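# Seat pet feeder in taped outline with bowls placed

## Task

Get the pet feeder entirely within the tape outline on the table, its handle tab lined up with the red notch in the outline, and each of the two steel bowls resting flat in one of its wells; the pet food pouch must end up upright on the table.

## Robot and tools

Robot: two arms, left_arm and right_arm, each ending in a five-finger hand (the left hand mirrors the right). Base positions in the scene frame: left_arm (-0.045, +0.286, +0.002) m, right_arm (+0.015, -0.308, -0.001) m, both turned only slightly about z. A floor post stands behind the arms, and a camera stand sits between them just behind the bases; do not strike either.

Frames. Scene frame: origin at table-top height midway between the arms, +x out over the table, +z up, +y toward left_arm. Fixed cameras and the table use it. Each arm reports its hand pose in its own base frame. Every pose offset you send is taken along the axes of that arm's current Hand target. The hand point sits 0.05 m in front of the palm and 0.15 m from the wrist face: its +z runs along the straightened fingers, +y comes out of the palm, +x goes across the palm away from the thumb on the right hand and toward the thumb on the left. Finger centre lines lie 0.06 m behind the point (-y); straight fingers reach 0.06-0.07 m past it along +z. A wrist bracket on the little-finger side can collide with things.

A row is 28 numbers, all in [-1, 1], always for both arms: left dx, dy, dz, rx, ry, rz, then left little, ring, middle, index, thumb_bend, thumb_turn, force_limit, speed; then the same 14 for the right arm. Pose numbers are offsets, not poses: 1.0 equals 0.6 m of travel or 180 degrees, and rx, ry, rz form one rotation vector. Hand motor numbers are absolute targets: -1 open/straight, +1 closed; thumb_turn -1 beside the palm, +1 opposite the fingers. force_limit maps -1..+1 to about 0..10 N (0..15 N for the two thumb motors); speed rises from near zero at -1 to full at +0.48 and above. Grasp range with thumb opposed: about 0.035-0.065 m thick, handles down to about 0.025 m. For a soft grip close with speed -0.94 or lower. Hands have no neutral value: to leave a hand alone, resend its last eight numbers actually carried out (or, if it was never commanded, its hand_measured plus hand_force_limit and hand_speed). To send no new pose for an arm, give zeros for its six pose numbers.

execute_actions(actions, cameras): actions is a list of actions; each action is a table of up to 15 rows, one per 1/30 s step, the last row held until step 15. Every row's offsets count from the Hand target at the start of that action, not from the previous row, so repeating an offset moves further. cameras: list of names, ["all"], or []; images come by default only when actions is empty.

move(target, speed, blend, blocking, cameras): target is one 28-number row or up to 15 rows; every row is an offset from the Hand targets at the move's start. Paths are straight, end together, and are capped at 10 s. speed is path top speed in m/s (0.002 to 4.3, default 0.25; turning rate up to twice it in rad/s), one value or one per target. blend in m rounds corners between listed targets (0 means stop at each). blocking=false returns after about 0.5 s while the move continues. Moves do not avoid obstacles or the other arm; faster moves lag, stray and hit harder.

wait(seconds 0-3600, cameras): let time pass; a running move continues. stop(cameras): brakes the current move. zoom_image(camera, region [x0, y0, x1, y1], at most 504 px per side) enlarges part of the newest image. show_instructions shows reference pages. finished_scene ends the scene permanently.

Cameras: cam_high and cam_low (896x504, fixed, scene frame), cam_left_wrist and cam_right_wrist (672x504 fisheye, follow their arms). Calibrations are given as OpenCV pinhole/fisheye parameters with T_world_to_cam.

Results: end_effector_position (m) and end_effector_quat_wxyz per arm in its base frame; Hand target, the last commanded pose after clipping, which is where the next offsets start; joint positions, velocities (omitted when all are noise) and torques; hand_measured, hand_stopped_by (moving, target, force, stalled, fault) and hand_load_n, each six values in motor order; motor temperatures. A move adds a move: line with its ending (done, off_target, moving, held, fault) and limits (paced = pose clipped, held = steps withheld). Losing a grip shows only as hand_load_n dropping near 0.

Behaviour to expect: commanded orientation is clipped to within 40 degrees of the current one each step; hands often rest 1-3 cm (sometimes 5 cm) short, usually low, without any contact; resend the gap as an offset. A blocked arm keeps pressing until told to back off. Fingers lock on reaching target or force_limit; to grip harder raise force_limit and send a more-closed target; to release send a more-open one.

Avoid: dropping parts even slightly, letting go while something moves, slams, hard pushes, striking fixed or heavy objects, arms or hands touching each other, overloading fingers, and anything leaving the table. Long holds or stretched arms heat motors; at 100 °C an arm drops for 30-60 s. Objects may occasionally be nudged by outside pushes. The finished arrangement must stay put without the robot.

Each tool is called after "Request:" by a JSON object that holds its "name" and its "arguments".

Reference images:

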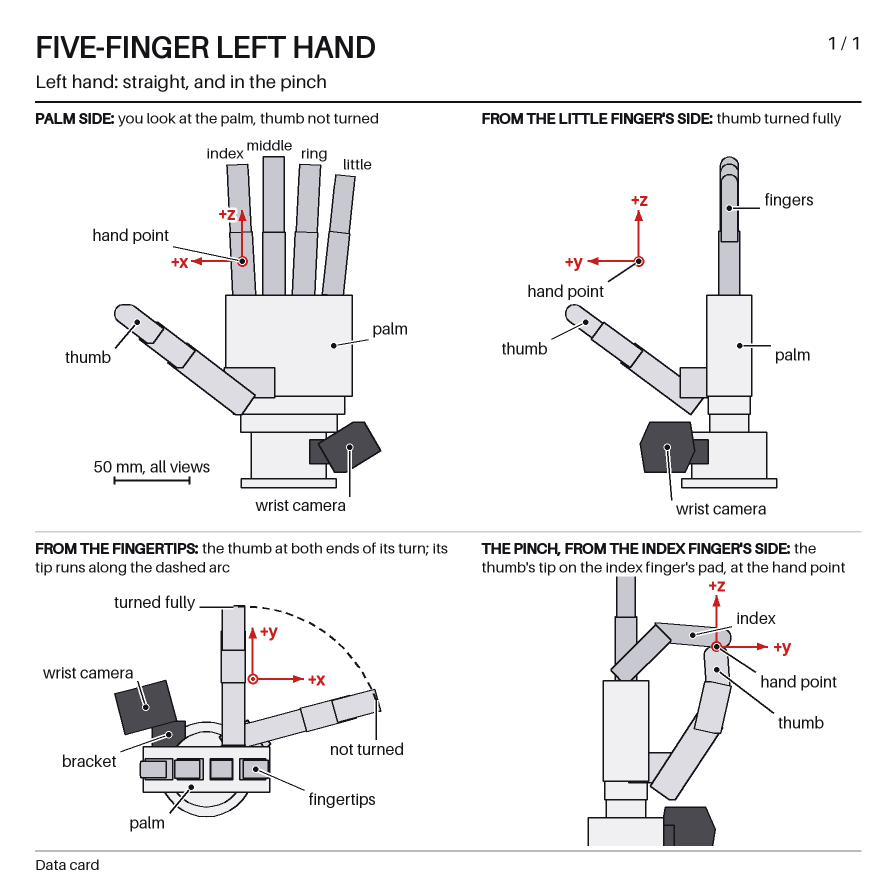

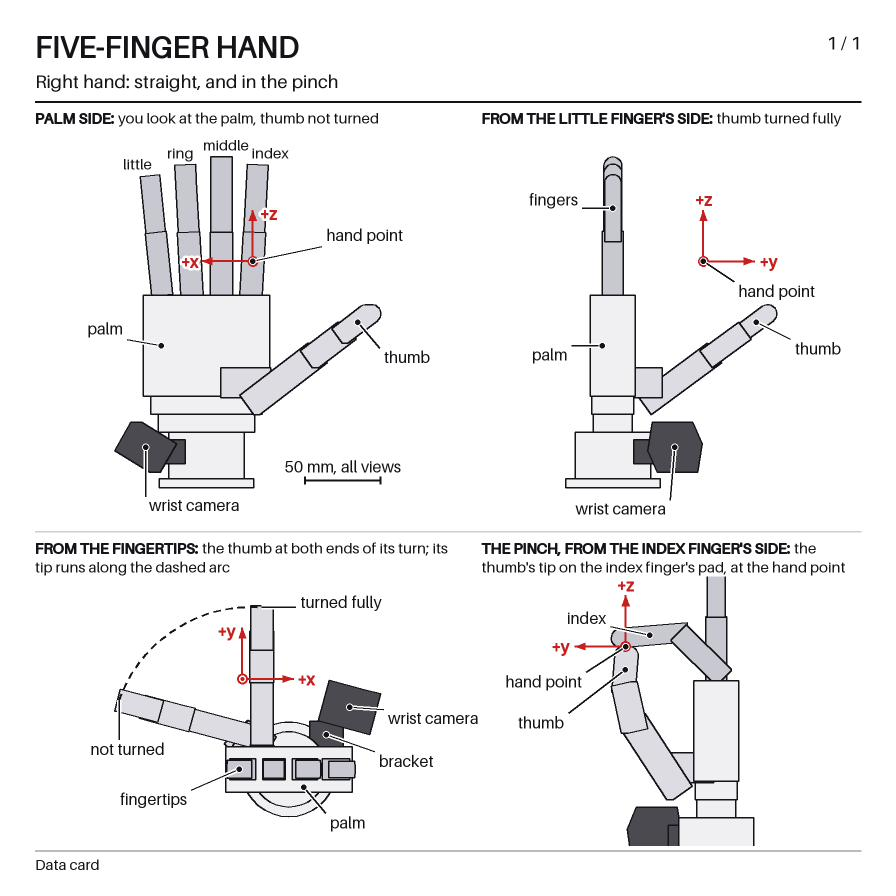

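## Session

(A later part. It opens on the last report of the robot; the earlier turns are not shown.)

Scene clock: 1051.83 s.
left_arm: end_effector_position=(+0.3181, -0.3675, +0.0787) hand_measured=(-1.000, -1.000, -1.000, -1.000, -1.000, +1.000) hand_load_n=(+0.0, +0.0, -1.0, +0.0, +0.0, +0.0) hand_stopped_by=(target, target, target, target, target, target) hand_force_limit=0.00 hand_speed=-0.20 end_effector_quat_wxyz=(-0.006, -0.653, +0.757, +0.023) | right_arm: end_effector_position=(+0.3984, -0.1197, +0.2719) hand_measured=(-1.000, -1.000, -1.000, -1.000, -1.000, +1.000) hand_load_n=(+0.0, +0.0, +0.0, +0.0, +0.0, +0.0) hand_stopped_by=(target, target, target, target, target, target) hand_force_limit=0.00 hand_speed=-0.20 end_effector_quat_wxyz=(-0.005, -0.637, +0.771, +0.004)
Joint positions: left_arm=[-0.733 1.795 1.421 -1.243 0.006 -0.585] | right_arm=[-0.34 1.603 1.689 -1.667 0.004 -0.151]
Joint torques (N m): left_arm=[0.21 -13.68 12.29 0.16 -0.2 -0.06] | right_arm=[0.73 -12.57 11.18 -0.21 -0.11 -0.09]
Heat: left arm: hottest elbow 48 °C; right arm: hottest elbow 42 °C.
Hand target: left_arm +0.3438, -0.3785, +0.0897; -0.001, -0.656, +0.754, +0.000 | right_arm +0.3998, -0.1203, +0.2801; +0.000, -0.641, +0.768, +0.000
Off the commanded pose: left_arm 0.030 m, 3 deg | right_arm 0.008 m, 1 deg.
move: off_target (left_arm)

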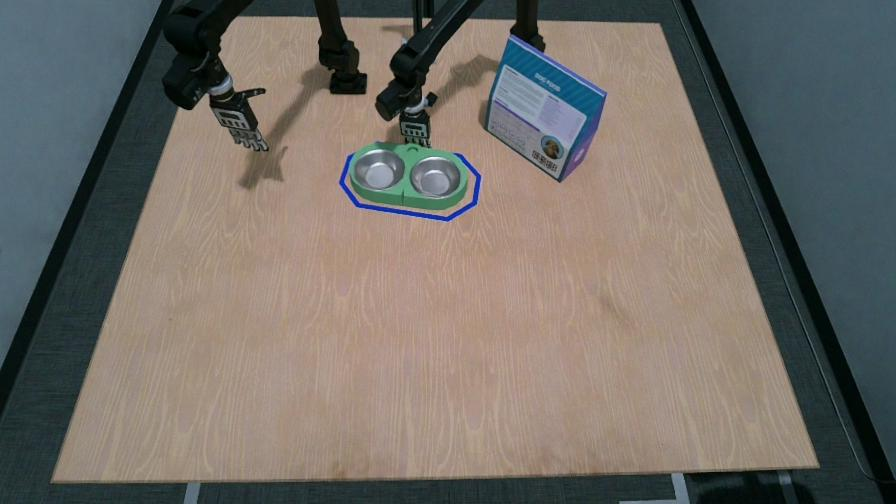

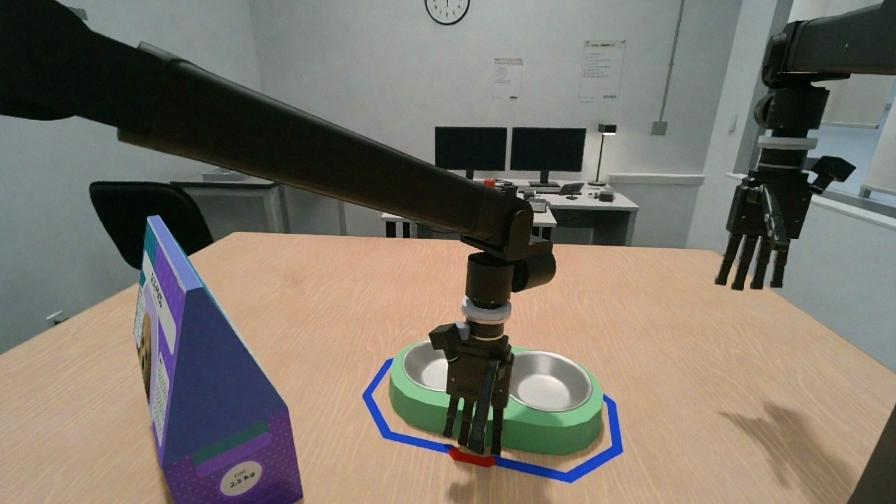

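Request:
{"name": "move", "arguments": {"target": [[0,0.1,0,0,0,0,-1,-1,-1,-1,-1,1,0,-0.2, 0,0,0,0,0,0,-1,-1,-1,-1,-1,1,0,-0.2],[0.0,0.1,-0.25,0,0,0,-1,-1,-1,-1,-1,1,0,-0.2, 0,0,0,0,0,0,-1,-1,-1,-1,-1,1,0,-0.2]], "speed": [0.1,0.15], "blend": [0.01,0], "cameras": ["all"]}}

Request:
{"name": "zoom_image", "arguments": {"camera": "cam_high", "region": [330, 120, 490, 230]}}

Request:
{"name": "zoom_image", "arguments": {"camera": "cam_low", "region": [350, 340, 500, 490]}}

Request:
{"name": "zoom_image", "arguments": {"camera": "cam_low", "region": [480, 340, 630, 490]}}

Scene clock: 1073.70 s.
left_arm: end_effector_position=(+0.2750, -0.3592, +0.2162) hand_measured=(-1.000, -1.000, -1.000, -1.000, -1.000, +1.000) hand_load_n=(+0.0, +0.0, +0.0, +0.0, +0.0, +0.0) hand_stopped_by=(target, target, target, target, target, target) hand_force_limit=0.00 hand_speed=-0.20 end_effector_quat_wxyz=(-0.005, -0.654, +0.756, +0.028) | right_arm: end_effector_position=(+0.3984, -0.1197, +0.2719) hand_measured=(-1.000, -1.000, -1.000, -1.000, -1.000, +1.000) hand_load_n=(+0.0, +0.0, +0.0, +0.0, +0.0, +0.0) hand_stopped_by=(target, target, target, target, target, target) hand_force_limit=0.00 hand_speed=-0.20 end_effector_quat_wxyz=(-0.005, -0.637, +0.771, +0.004)
Joint positions: left_arm=[-0.78 1.63 1.57 -1.568 0.005 -0.636] | right_arm=[-0.34 1.603 1.689 -1.667 0.004 -0.151]
Joint torques (N m): left_arm=[-1.26 -14.74 12.48 -0.27 -0.12 -0.18] | right_arm=[0.79 -12.51 11.17 -0.23 -0.12 -0.1]
Heat: left arm: hottest elbow 48 °C; right arm: hottest elbow 42 °C.
Hand target: left_arm +0.2846, -0.3699, +0.2398; -0.001, -0.656, +0.754, +0.000 | right_arm +0.3998, -0.1203, +0.2801; +0.000, -0.641, +0.768, +0.000
Off the commanded pose: left_arm 0.028 m, 3 deg | right_arm 0.008 m, 1 deg.
move: off_target (left_arm)
cam_left_wrist: T_world_to_cam=[[0.91787, -0.39633, -0.02104, -0.39513], [-0.34979, -0.83287, 0.42893, -0.28548], [-0.18752, -0.38634, -0.90309, 0.22105]] pos_world=[0.30427, -0.30896, 0.31377]
cam_right_wrist: T_world_to_cam=[[-0.99333, -0.11529, -0.00209, 0.37917], [-0.1021, 0.87096, 0.48063, 0.02182], [-0.05359, 0.47764, -0.87692, 0.43107]] pos_world=[0.40197, -0.18119, 0.36832]

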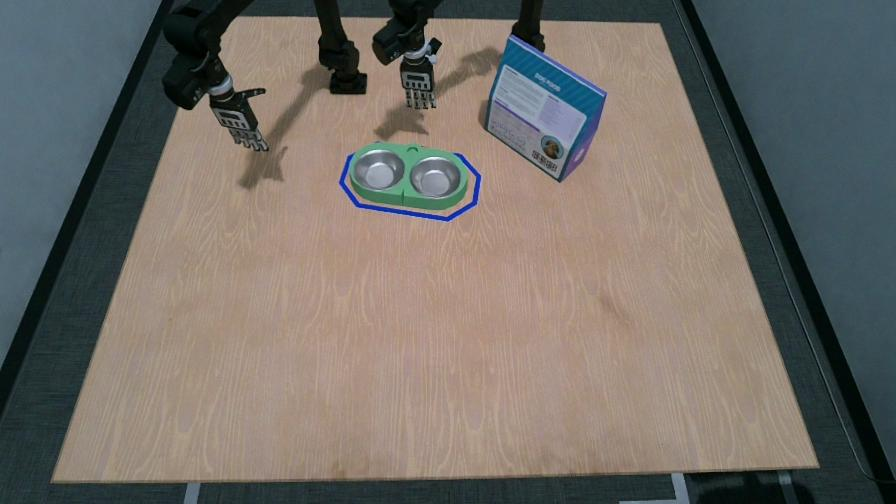

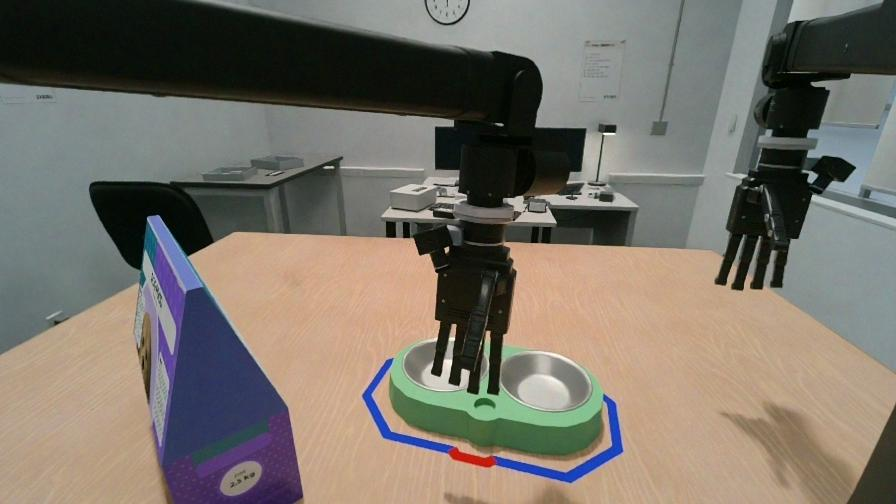

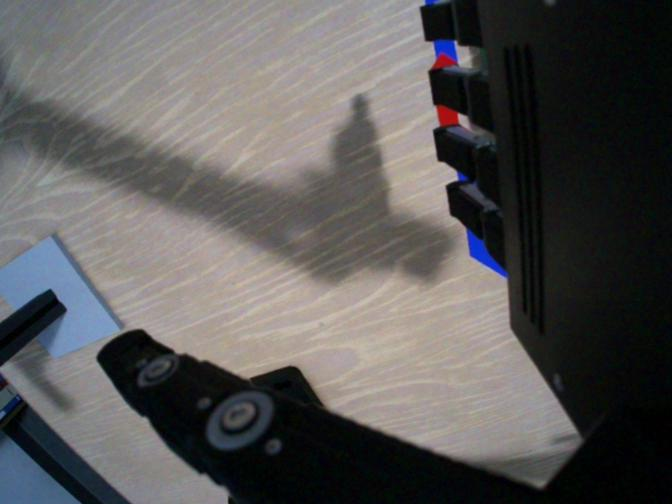

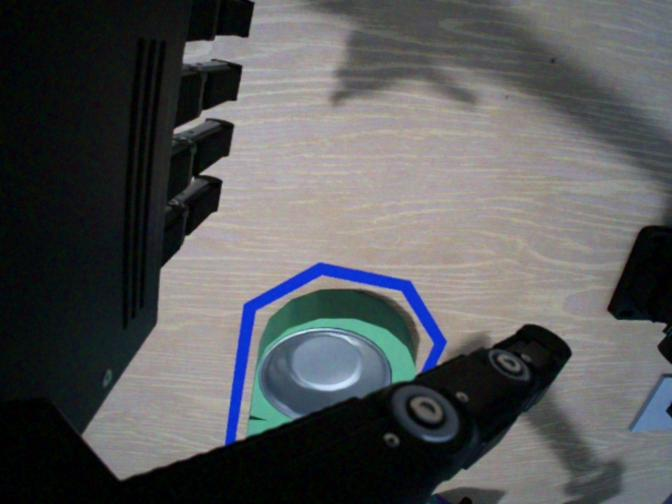

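Scaled by 3.150.

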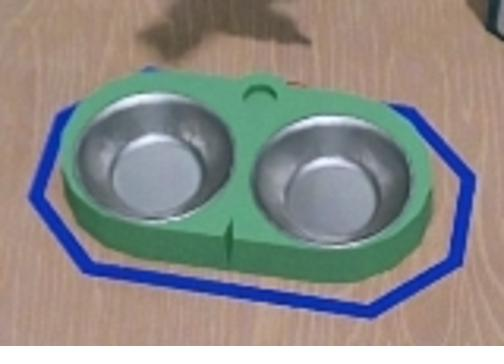

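Scaled by 3.360.

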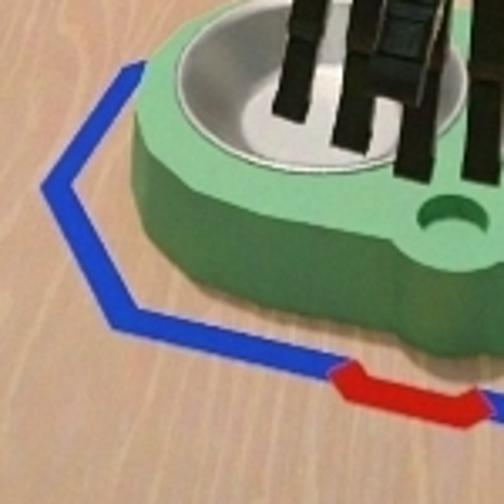

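Scaled by 3.360.

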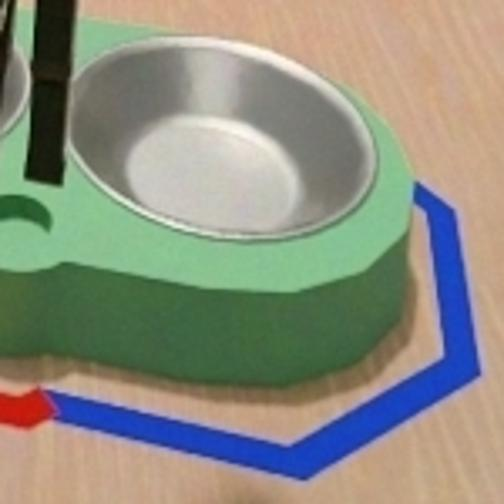

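Request:
{"name": "move", "arguments": {"target": [[0,0,0,0,0,0,-1,-1,-1,-1,-1,1,0,-0.2, -0.2902,0.0315,0,0,0,0.5,-1,-1,-1,-1,-1,1,0,-0.2],[0,0,0,0,0,0,-1,-1,-1,-1,-1,1,0,-0.2, -0.2902,0.0315,0.25,0,0,0.5,-1,-1,-1,-1,-1,1,0,-0.2]], "speed": [0.25,0.15], "cameras": ["cam_high","cam_low","cam_right_wrist"]}}

Scene clock: 1109.03 s.
left_arm: end_effector_position=(+0.2749, -0.3591, +0.2162) hand_measured=(-1.000, -1.000, -1.000, -1.000, -1.000, +1.000) hand_load_n=(+0.0, +0.0, +0.0, +0.0, +0.0, +0.0) hand_stopped_by=(target, target, target, target, target, target) hand_force_limit=0.00 hand_speed=-0.20 end_effector_quat_wxyz=(-0.005, -0.654, +0.756, +0.028) | right_arm: end_effector_position=(+0.4097, +0.0512, +0.1363) hand_measured=(-1.000, -1.000, -1.000, -1.000, -1.000, +1.000) hand_load_n=(+0.0, +0.0, +0.0, +0.0, +0.0, +0.0) hand_stopped_by=(target, target, target, target, target, target) hand_force_limit=0.00 hand_speed=-0.20 end_effector_quat_wxyz=(+0.001, +0.090, +0.996, +0.002)
Joint positions: left_arm=[-0.78 1.63 1.57 -1.568 0.005 -0.636] | right_arm=[-0.007 1.343 1.049 -1.275 -0.004 1.743]
Joint torques (N m): left_arm=[-1.32 -14.74 12.53 -0.38 -0.12 -0.2] | right_arm=[1.61 -7.41 8.85 0.9 0.11 0.1]
Motor temperatures (°C): left_arm=[34 34 53 32 34 33] | right_arm=[33 34 42 34 36 34]
Heat: left arm: hottest elbow 53 °C; right arm: hottest elbow 42 °C.
Hand target: left_arm +0.2845, -0.3699, +0.2398; -0.001, -0.656, +0.754, +0.000 | right_arm +0.4123, +0.0543, +0.1299; +0.000, +0.090, +0.996, +0.000
Off the commanded pose: left_arm 0.028 m, 3 deg | right_arm 0.007 m, 0 deg.
move: done
cam_right_wrist: T_world_to_cam=[[-0.12458, 0.99215, -0.01057, -0.00173], [0.86869, 0.11421, 0.48201, -0.41989], [0.47944, 0.05087, -0.8761, 0.0345]] pos_world=[0.348, 0.04792, 0.2326]

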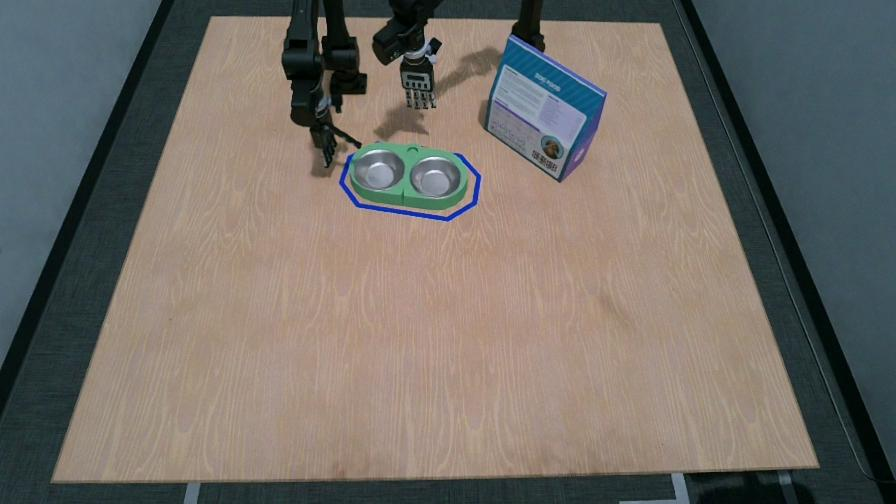

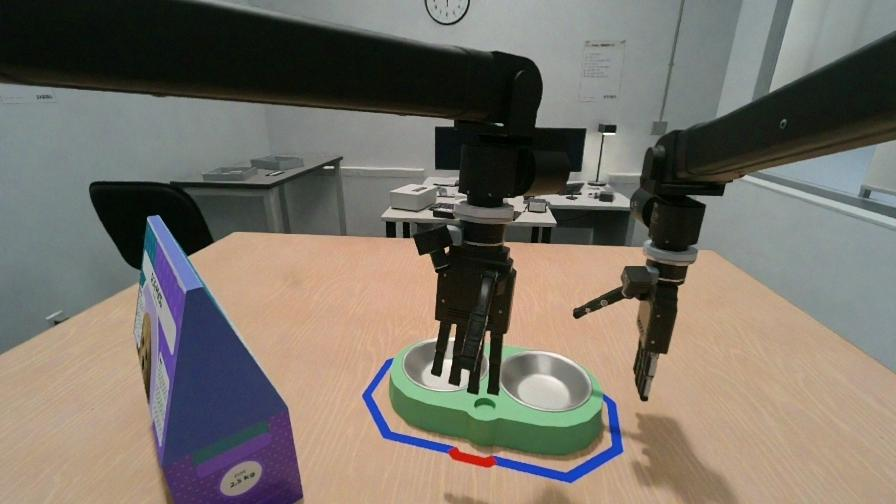

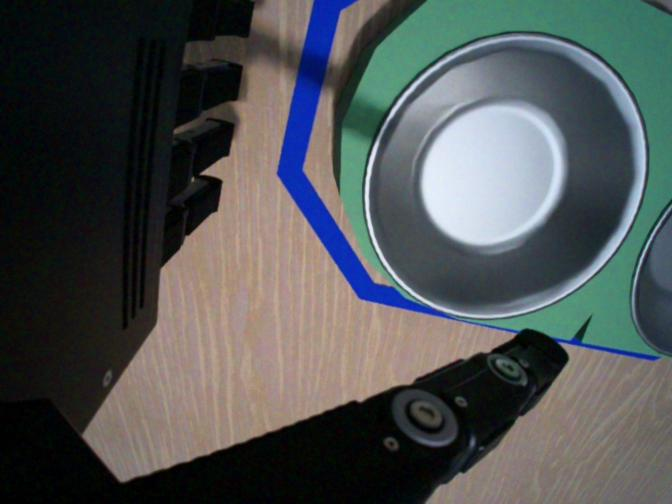

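Request:
{"name": "move", "arguments": {"target": [[0,0,0,0,0,0,-1,-1,-1,-1,-1,1,0,-0.2, 0,0,0.07,0,0,0,-1,-1,-1,-1,-1,1,0,-0.2],[0,0,0,0,0,0,-1,-1,-1,-1,-1,1,0,-0.2, 0,0.088,0.07,0,0,0,-1,-1,-1,-1,-1,1,0,-0.2]], "speed": [0.1,0.05], "cameras": ["cam_high","cam_low","cam_right_wrist"]}}

Request:
{"name": "zoom_image", "arguments": {"camera": "cam_high", "region": [330, 120, 490, 230]}}

Scene clock: 1125.27 s.
left_arm: end_effector_position=(+0.2749, -0.3591, +0.2162) hand_measured=(-1.000, -1.000, -1.000, -1.000, -1.000, +1.000) hand_load_n=(+0.0, +0.0, +0.0, +0.0, +0.0, +0.0) hand_stopped_by=(target, target, target, target, target, target) hand_force_limit=0.00 hand_speed=-0.20 end_effector_quat_wxyz=(-0.005, -0.654, +0.756, +0.028) | right_arm: end_effector_position=(+0.4069, +0.0973, +0.0835) hand_measured=(-1.000, -1.000, -1.000, -1.000, -1.000, +1.000) hand_load_n=(+0.0, +0.0, -0.5, +0.0, +0.0, +0.0) hand_stopped_by=(target, target, target, target, target, target) hand_force_limit=0.00 hand_speed=-0.20 end_effector_quat_wxyz=(-0.011, +0.092, +0.996, -0.005)
Joint positions: left_arm=[-0.78 1.63 1.57 -1.568 0.005 -0.636] | right_arm=[0.123 1.412 0.973 -1.156 0.004 1.879]
Joint torques (N m): left_arm=[-1.2 -14.68 12.56 -0.32 -0.12 -0.19] | right_arm=[2.02 -7 10.96 0.79 -0.19 0.08]
Heat: left arm: hottest elbow 54 °C; right arm: hottest elbow 41 °C.
Hand target: left_arm +0.2845, -0.3699, +0.2398; -0.001, -0.656, +0.754, +0.000 | right_arm +0.4216, +0.1063, +0.0879; +0.000, +0.090, +0.996, +0.000
Off the commanded pose: left_arm 0.028 m, 3 deg | right_arm 0.018 m, 1 deg.
move: off_target (right_arm)
cam_right_wrist: T_world_to_cam=[[-0.11975, 0.99264, -0.01793, -0.04972], [0.88138, 0.1146, 0.45829, -0.40049], [0.45697, 0.03907, -0.88862, -0.00142]] pos_world=[0.34768, 0.09531, 0.18139]

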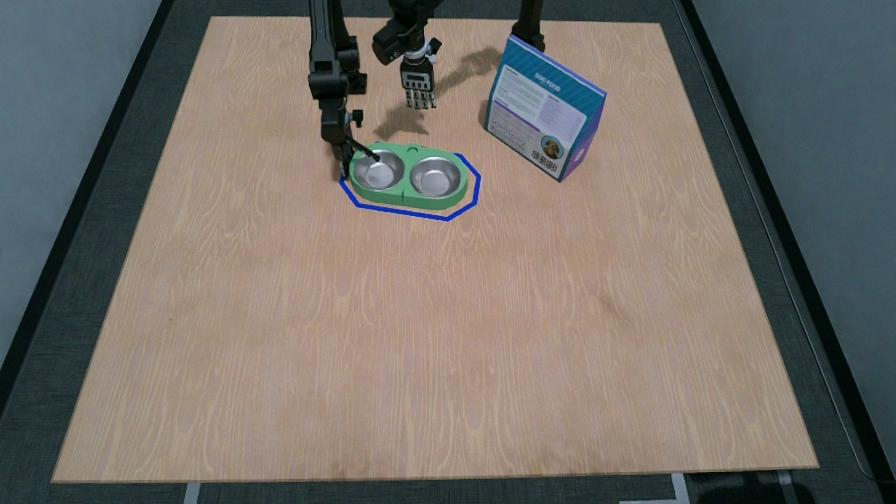

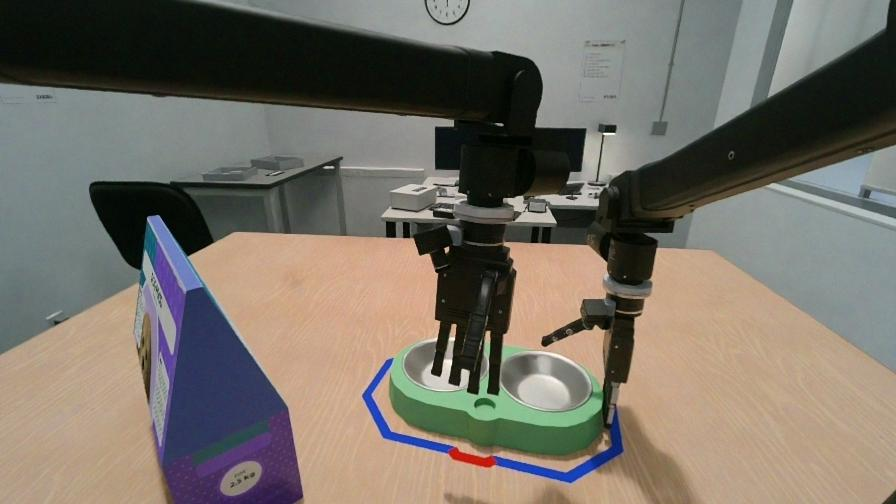

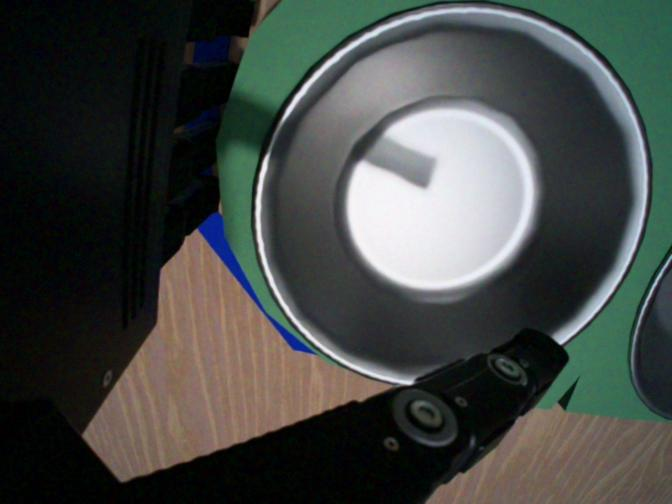

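Scaled by 3.150.

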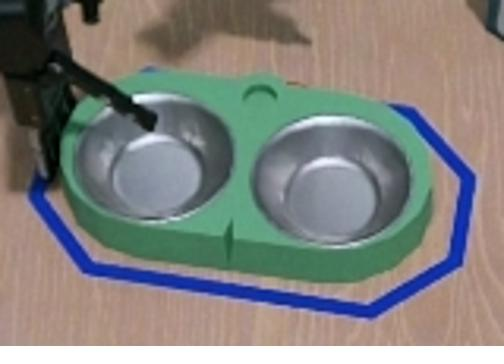

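Request:
{"name": "move", "arguments": {"target": [0,0,0,0,0,0,-1,-1,-1,-1,-1,1,0,-0.2, 0,0.028,-0.003,0,0,0,-1,-1,-1,-1,-1,1,0,-0.2], "speed": [0.05], "cameras": ["cam_high","cam_low","cam_right_wrist"]}}

Request:
{"name": "zoom_image", "arguments": {"camera": "cam_high", "region": [330, 120, 490, 230]}}

Request:
{"name": "zoom_image", "arguments": {"camera": "cam_low", "region": [380, 340, 640, 490]}}

Scene clock: 1133.10 s.
left_arm: end_effector_position=(+0.2749, -0.3591, +0.2162) hand_measured=(-1.000, -1.000, -1.000, -1.000, -1.000, +1.000) hand_load_n=(+0.0, +0.0, +0.0, -0.5, +0.0, +0.0) hand_stopped_by=(target, target, target, target, target, target) hand_force_limit=0.00 hand_speed=-0.20 end_effector_quat_wxyz=(-0.005, -0.654, +0.756, +0.028) | right_arm: end_effector_position=(+0.4075, +0.1084, +0.0813) hand_measured=(-1.000, -1.000, -1.000, -1.000, -1.000, +1.000) hand_load_n=(+0.0, +0.0, +0.0, +0.0, +0.0, +0.0) hand_stopped_by=(target, target, target, target, target, target) hand_force_limit=0.00 hand_speed=-0.20 end_effector_quat_wxyz=(-0.011, +0.094, +0.995, -0.012)
Joint positions: left_arm=[-0.78 1.63 1.57 -1.568 0.005 -0.636] | right_arm=[0.16 1.421 0.978 -1.156 0.017 1.92]
Joint torques (N m): left_arm=[-1.38 -14.86 12.57 -0.38 -0.13 -0.19] | right_arm=[2.37 -7 11.88 0.53 -0.68 0.1]
Heat: left arm: hottest elbow 54 °C; right arm: hottest elbow 41 °C.
Hand target: left_arm +0.2845, -0.3699, +0.2398; -0.001, -0.656, +0.754, +0.000 | right_arm +0.4246, +0.1229, +0.0896; +0.000, +0.090, +0.996, +0.000
Off the commanded pose: left_arm 0.028 m, 3 deg | right_arm 0.024 m, 2 deg.
move: off_target (right_arm)
cam_right_wrist: T_world_to_cam=[[-0.11595, 0.99273, -0.0324, -0.0611], [0.88241, 0.11793, 0.45547, -0.40185], [0.45598, 0.02422, -0.88966, -0.00191]] pos_world=[0.34838, 0.10809, 0.17935]

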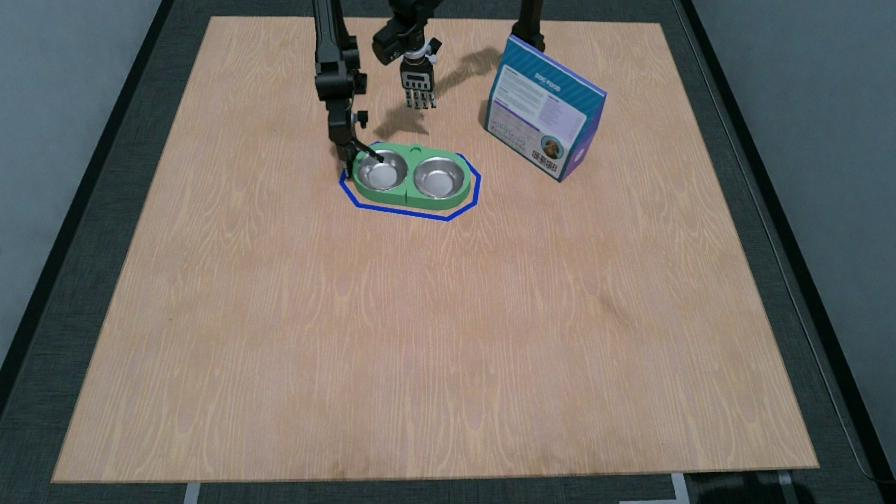

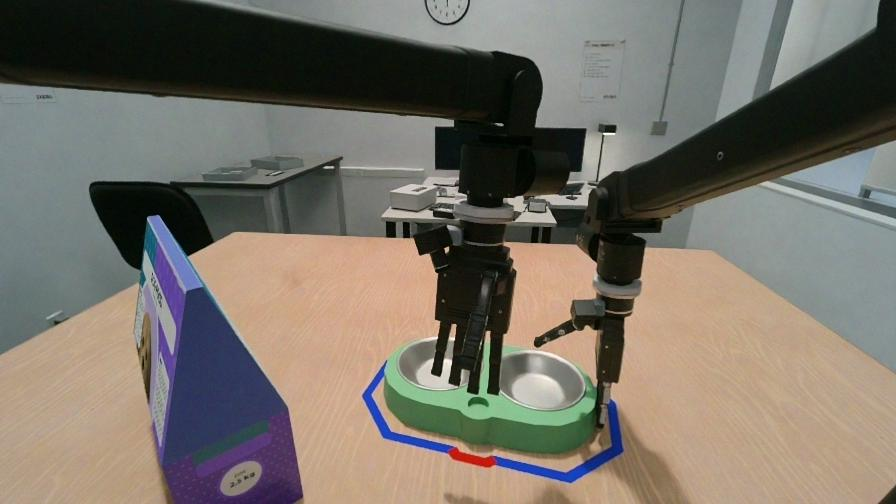

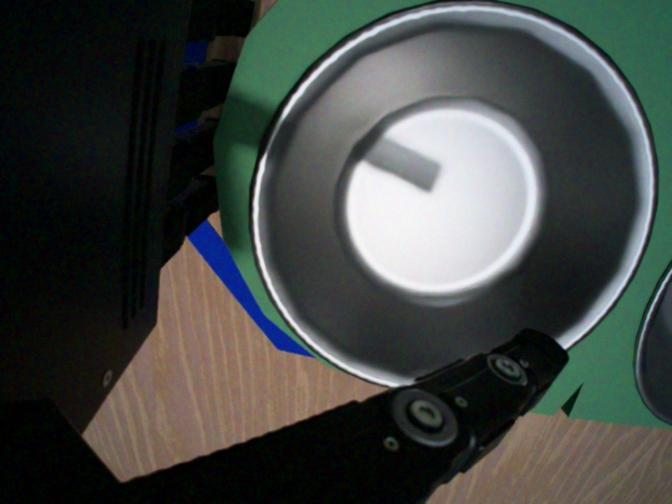

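Scaled by 3.150.

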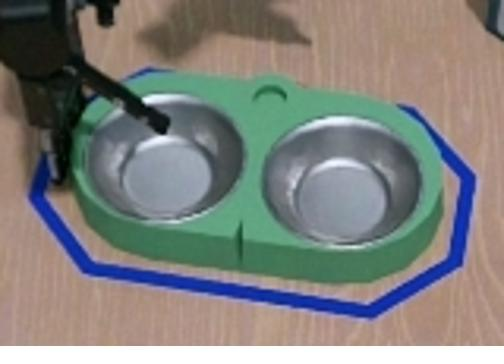

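Scaled by 1.938.

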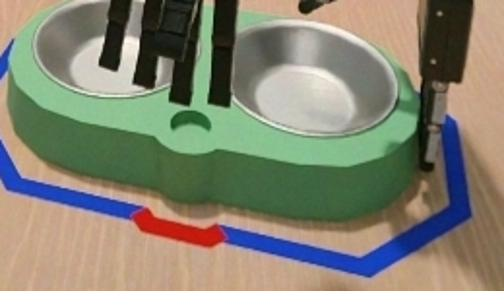

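Request:
{"name": "move", "arguments": {"target": [[0,0,0,0,0,0,-1,-1,-1,-1,-1,1,0,-0.2, 0,-0.12,0,0,0,0,-1,-1,-1,-1,-1,1,0,-0.2],[0,0.1,-0.1,0,0,0,-1,-1,-1,-1,-1,1,0,-0.2, 0,-0.15,-0.35,0,0,0,-1,-1,-1,-1,-1,1,0,-0.2]], "speed": [0.1,0.2], "blend": [0.01,0], "cameras": ["all"]}}

Request:
{"name": "zoom_image", "arguments": {"camera": "cam_high", "region": [330, 130, 490, 230]}}

Request:
{"name": "zoom_image", "arguments": {"camera": "cam_low", "region": [350, 340, 500, 490]}}

Request:
{"name": "zoom_image", "arguments": {"camera": "cam_low", "region": [480, 340, 630, 490]}}

Scene clock: 1147.90 s.
left_arm: end_effector_position=(+0.2228, -0.3532, +0.2778) hand_measured=(-1.000, -1.000, -1.000, -1.000, -1.000, +1.000) hand_load_n=(+0.0, +0.0, +0.0, +0.0, +0.0, +0.0) hand_stopped_by=(target, target, target, target, target, target) hand_force_limit=0.00 hand_speed=-0.20 end_effector_quat_wxyz=(-0.003, -0.656, +0.755, +0.006) | right_arm: end_effector_position=(+0.4025, +0.0377, +0.2803) hand_measured=(-1.000, -1.000, -1.000, -1.000, -1.000, +1.000) hand_load_n=(+0.0, +0.0, +0.0, +0.0, +0.0, +0.0) hand_stopped_by=(target, target, target, target, target, target) hand_force_limit=0.00 hand_speed=-0.20 end_effector_quat_wxyz=(-0.009, +0.090, +0.996, -0.002)
Joint positions: left_arm=[-0.854 1.494 1.578 -1.667 0.005 -0.714] | right_arm=[-0.042 1.301 1.395 -1.683 0.003 1.708]
Joint torques (N m): left_arm=[-1.67 -12.92 11.84 -0.24 0.12 -0.24] | right_arm=[-0.26 -8.18 12.86 -0.16 -0.2 -0.06]
Heat: left arm: hottest elbow 54 °C; right arm: hottest elbow 40 °C.
Hand target: left_arm +0.2251, -0.3617, +0.2998; -0.001, -0.656, +0.754, +0.000 | right_arm +0.4087, +0.0344, +0.2997; +0.000, +0.090, +0.996, +0.000
Off the commanded pose: left_arm 0.024 m, 1 deg | right_arm 0.021 m, 1 deg.
joint sent to its limit (left arm) — joint 4 (wrist pitch), lower limit. The joint targets still meet the commanded pose.
joint sent to its limit (right arm) — joint 4 (wrist pitch), lower limit. The joint targets still meet the commanded pose.
move: off_target (left_arm, right_arm)
cam_left_wrist: T_world_to_cam=[[0.91939, -0.39287, 0.01956, -0.35393], [-0.36038, -0.82134, 0.44219, -0.32239], [-0.15766, -0.4136, -0.89671, 0.2511]] pos_world=[0.2488, -0.29999, 0.37464]
cam_right_wrist: T_world_to_cam=[[-0.1252, 0.99204, -0.01322, 0.01339], [0.87844, 0.11704, 0.4633, -0.48034], [0.46116, 0.04639, -0.8861, 0.17512]] pos_world=[0.34287, 0.03481, 0.37789]

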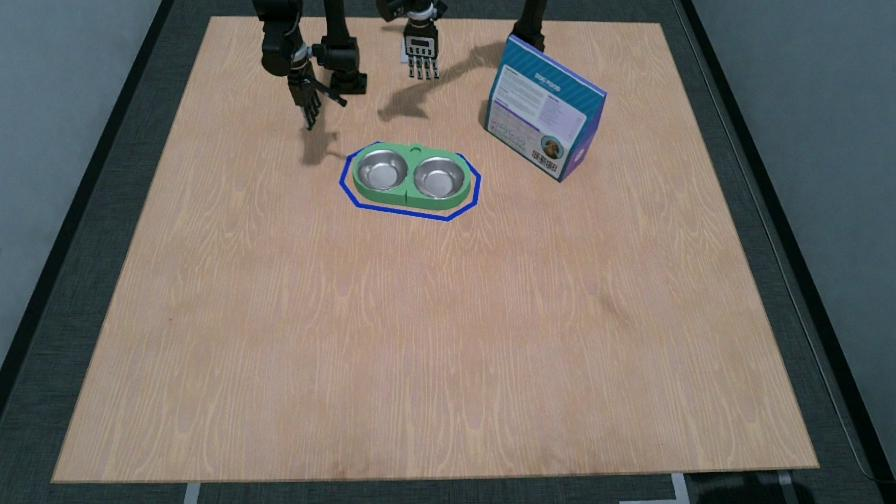

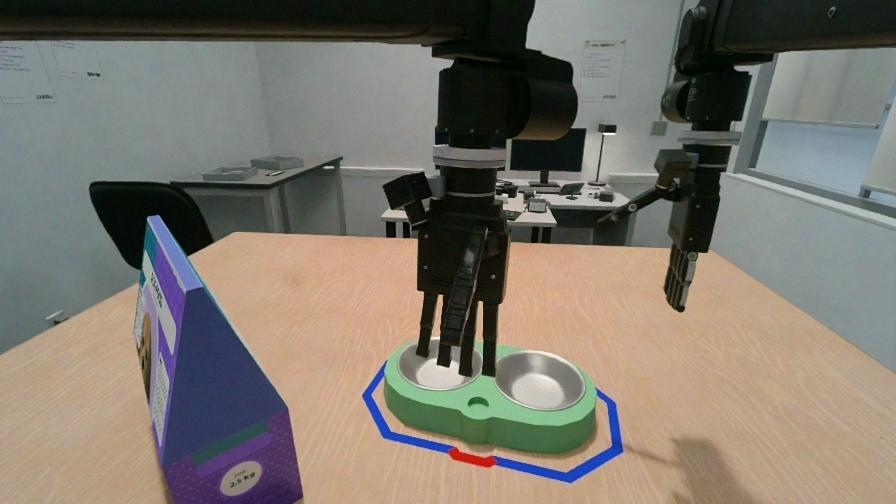

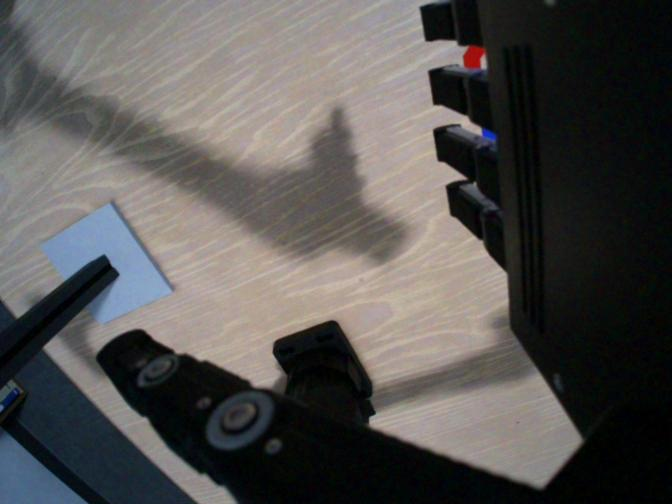

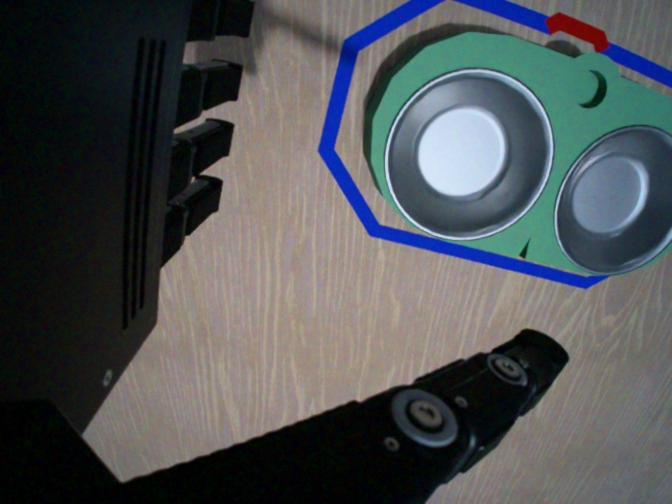

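Scaled by 3.150.

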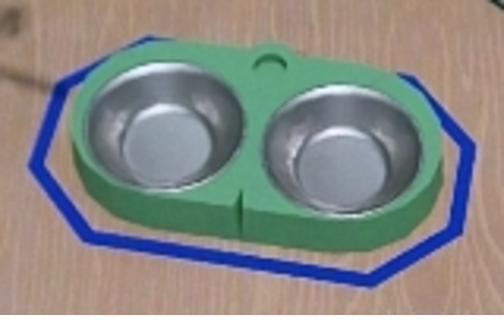

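Scaled by 3.360.

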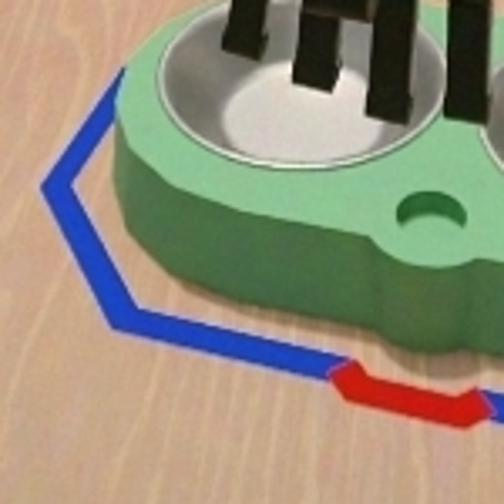

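Scaled by 3.360.

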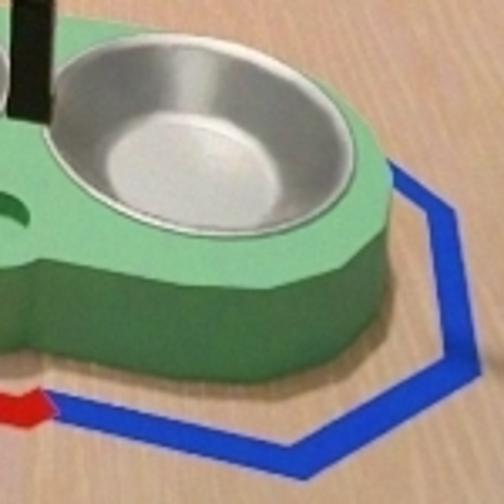

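Request:
{"name": "finished_scene", "arguments": {}}

The scene is finished: the task was done.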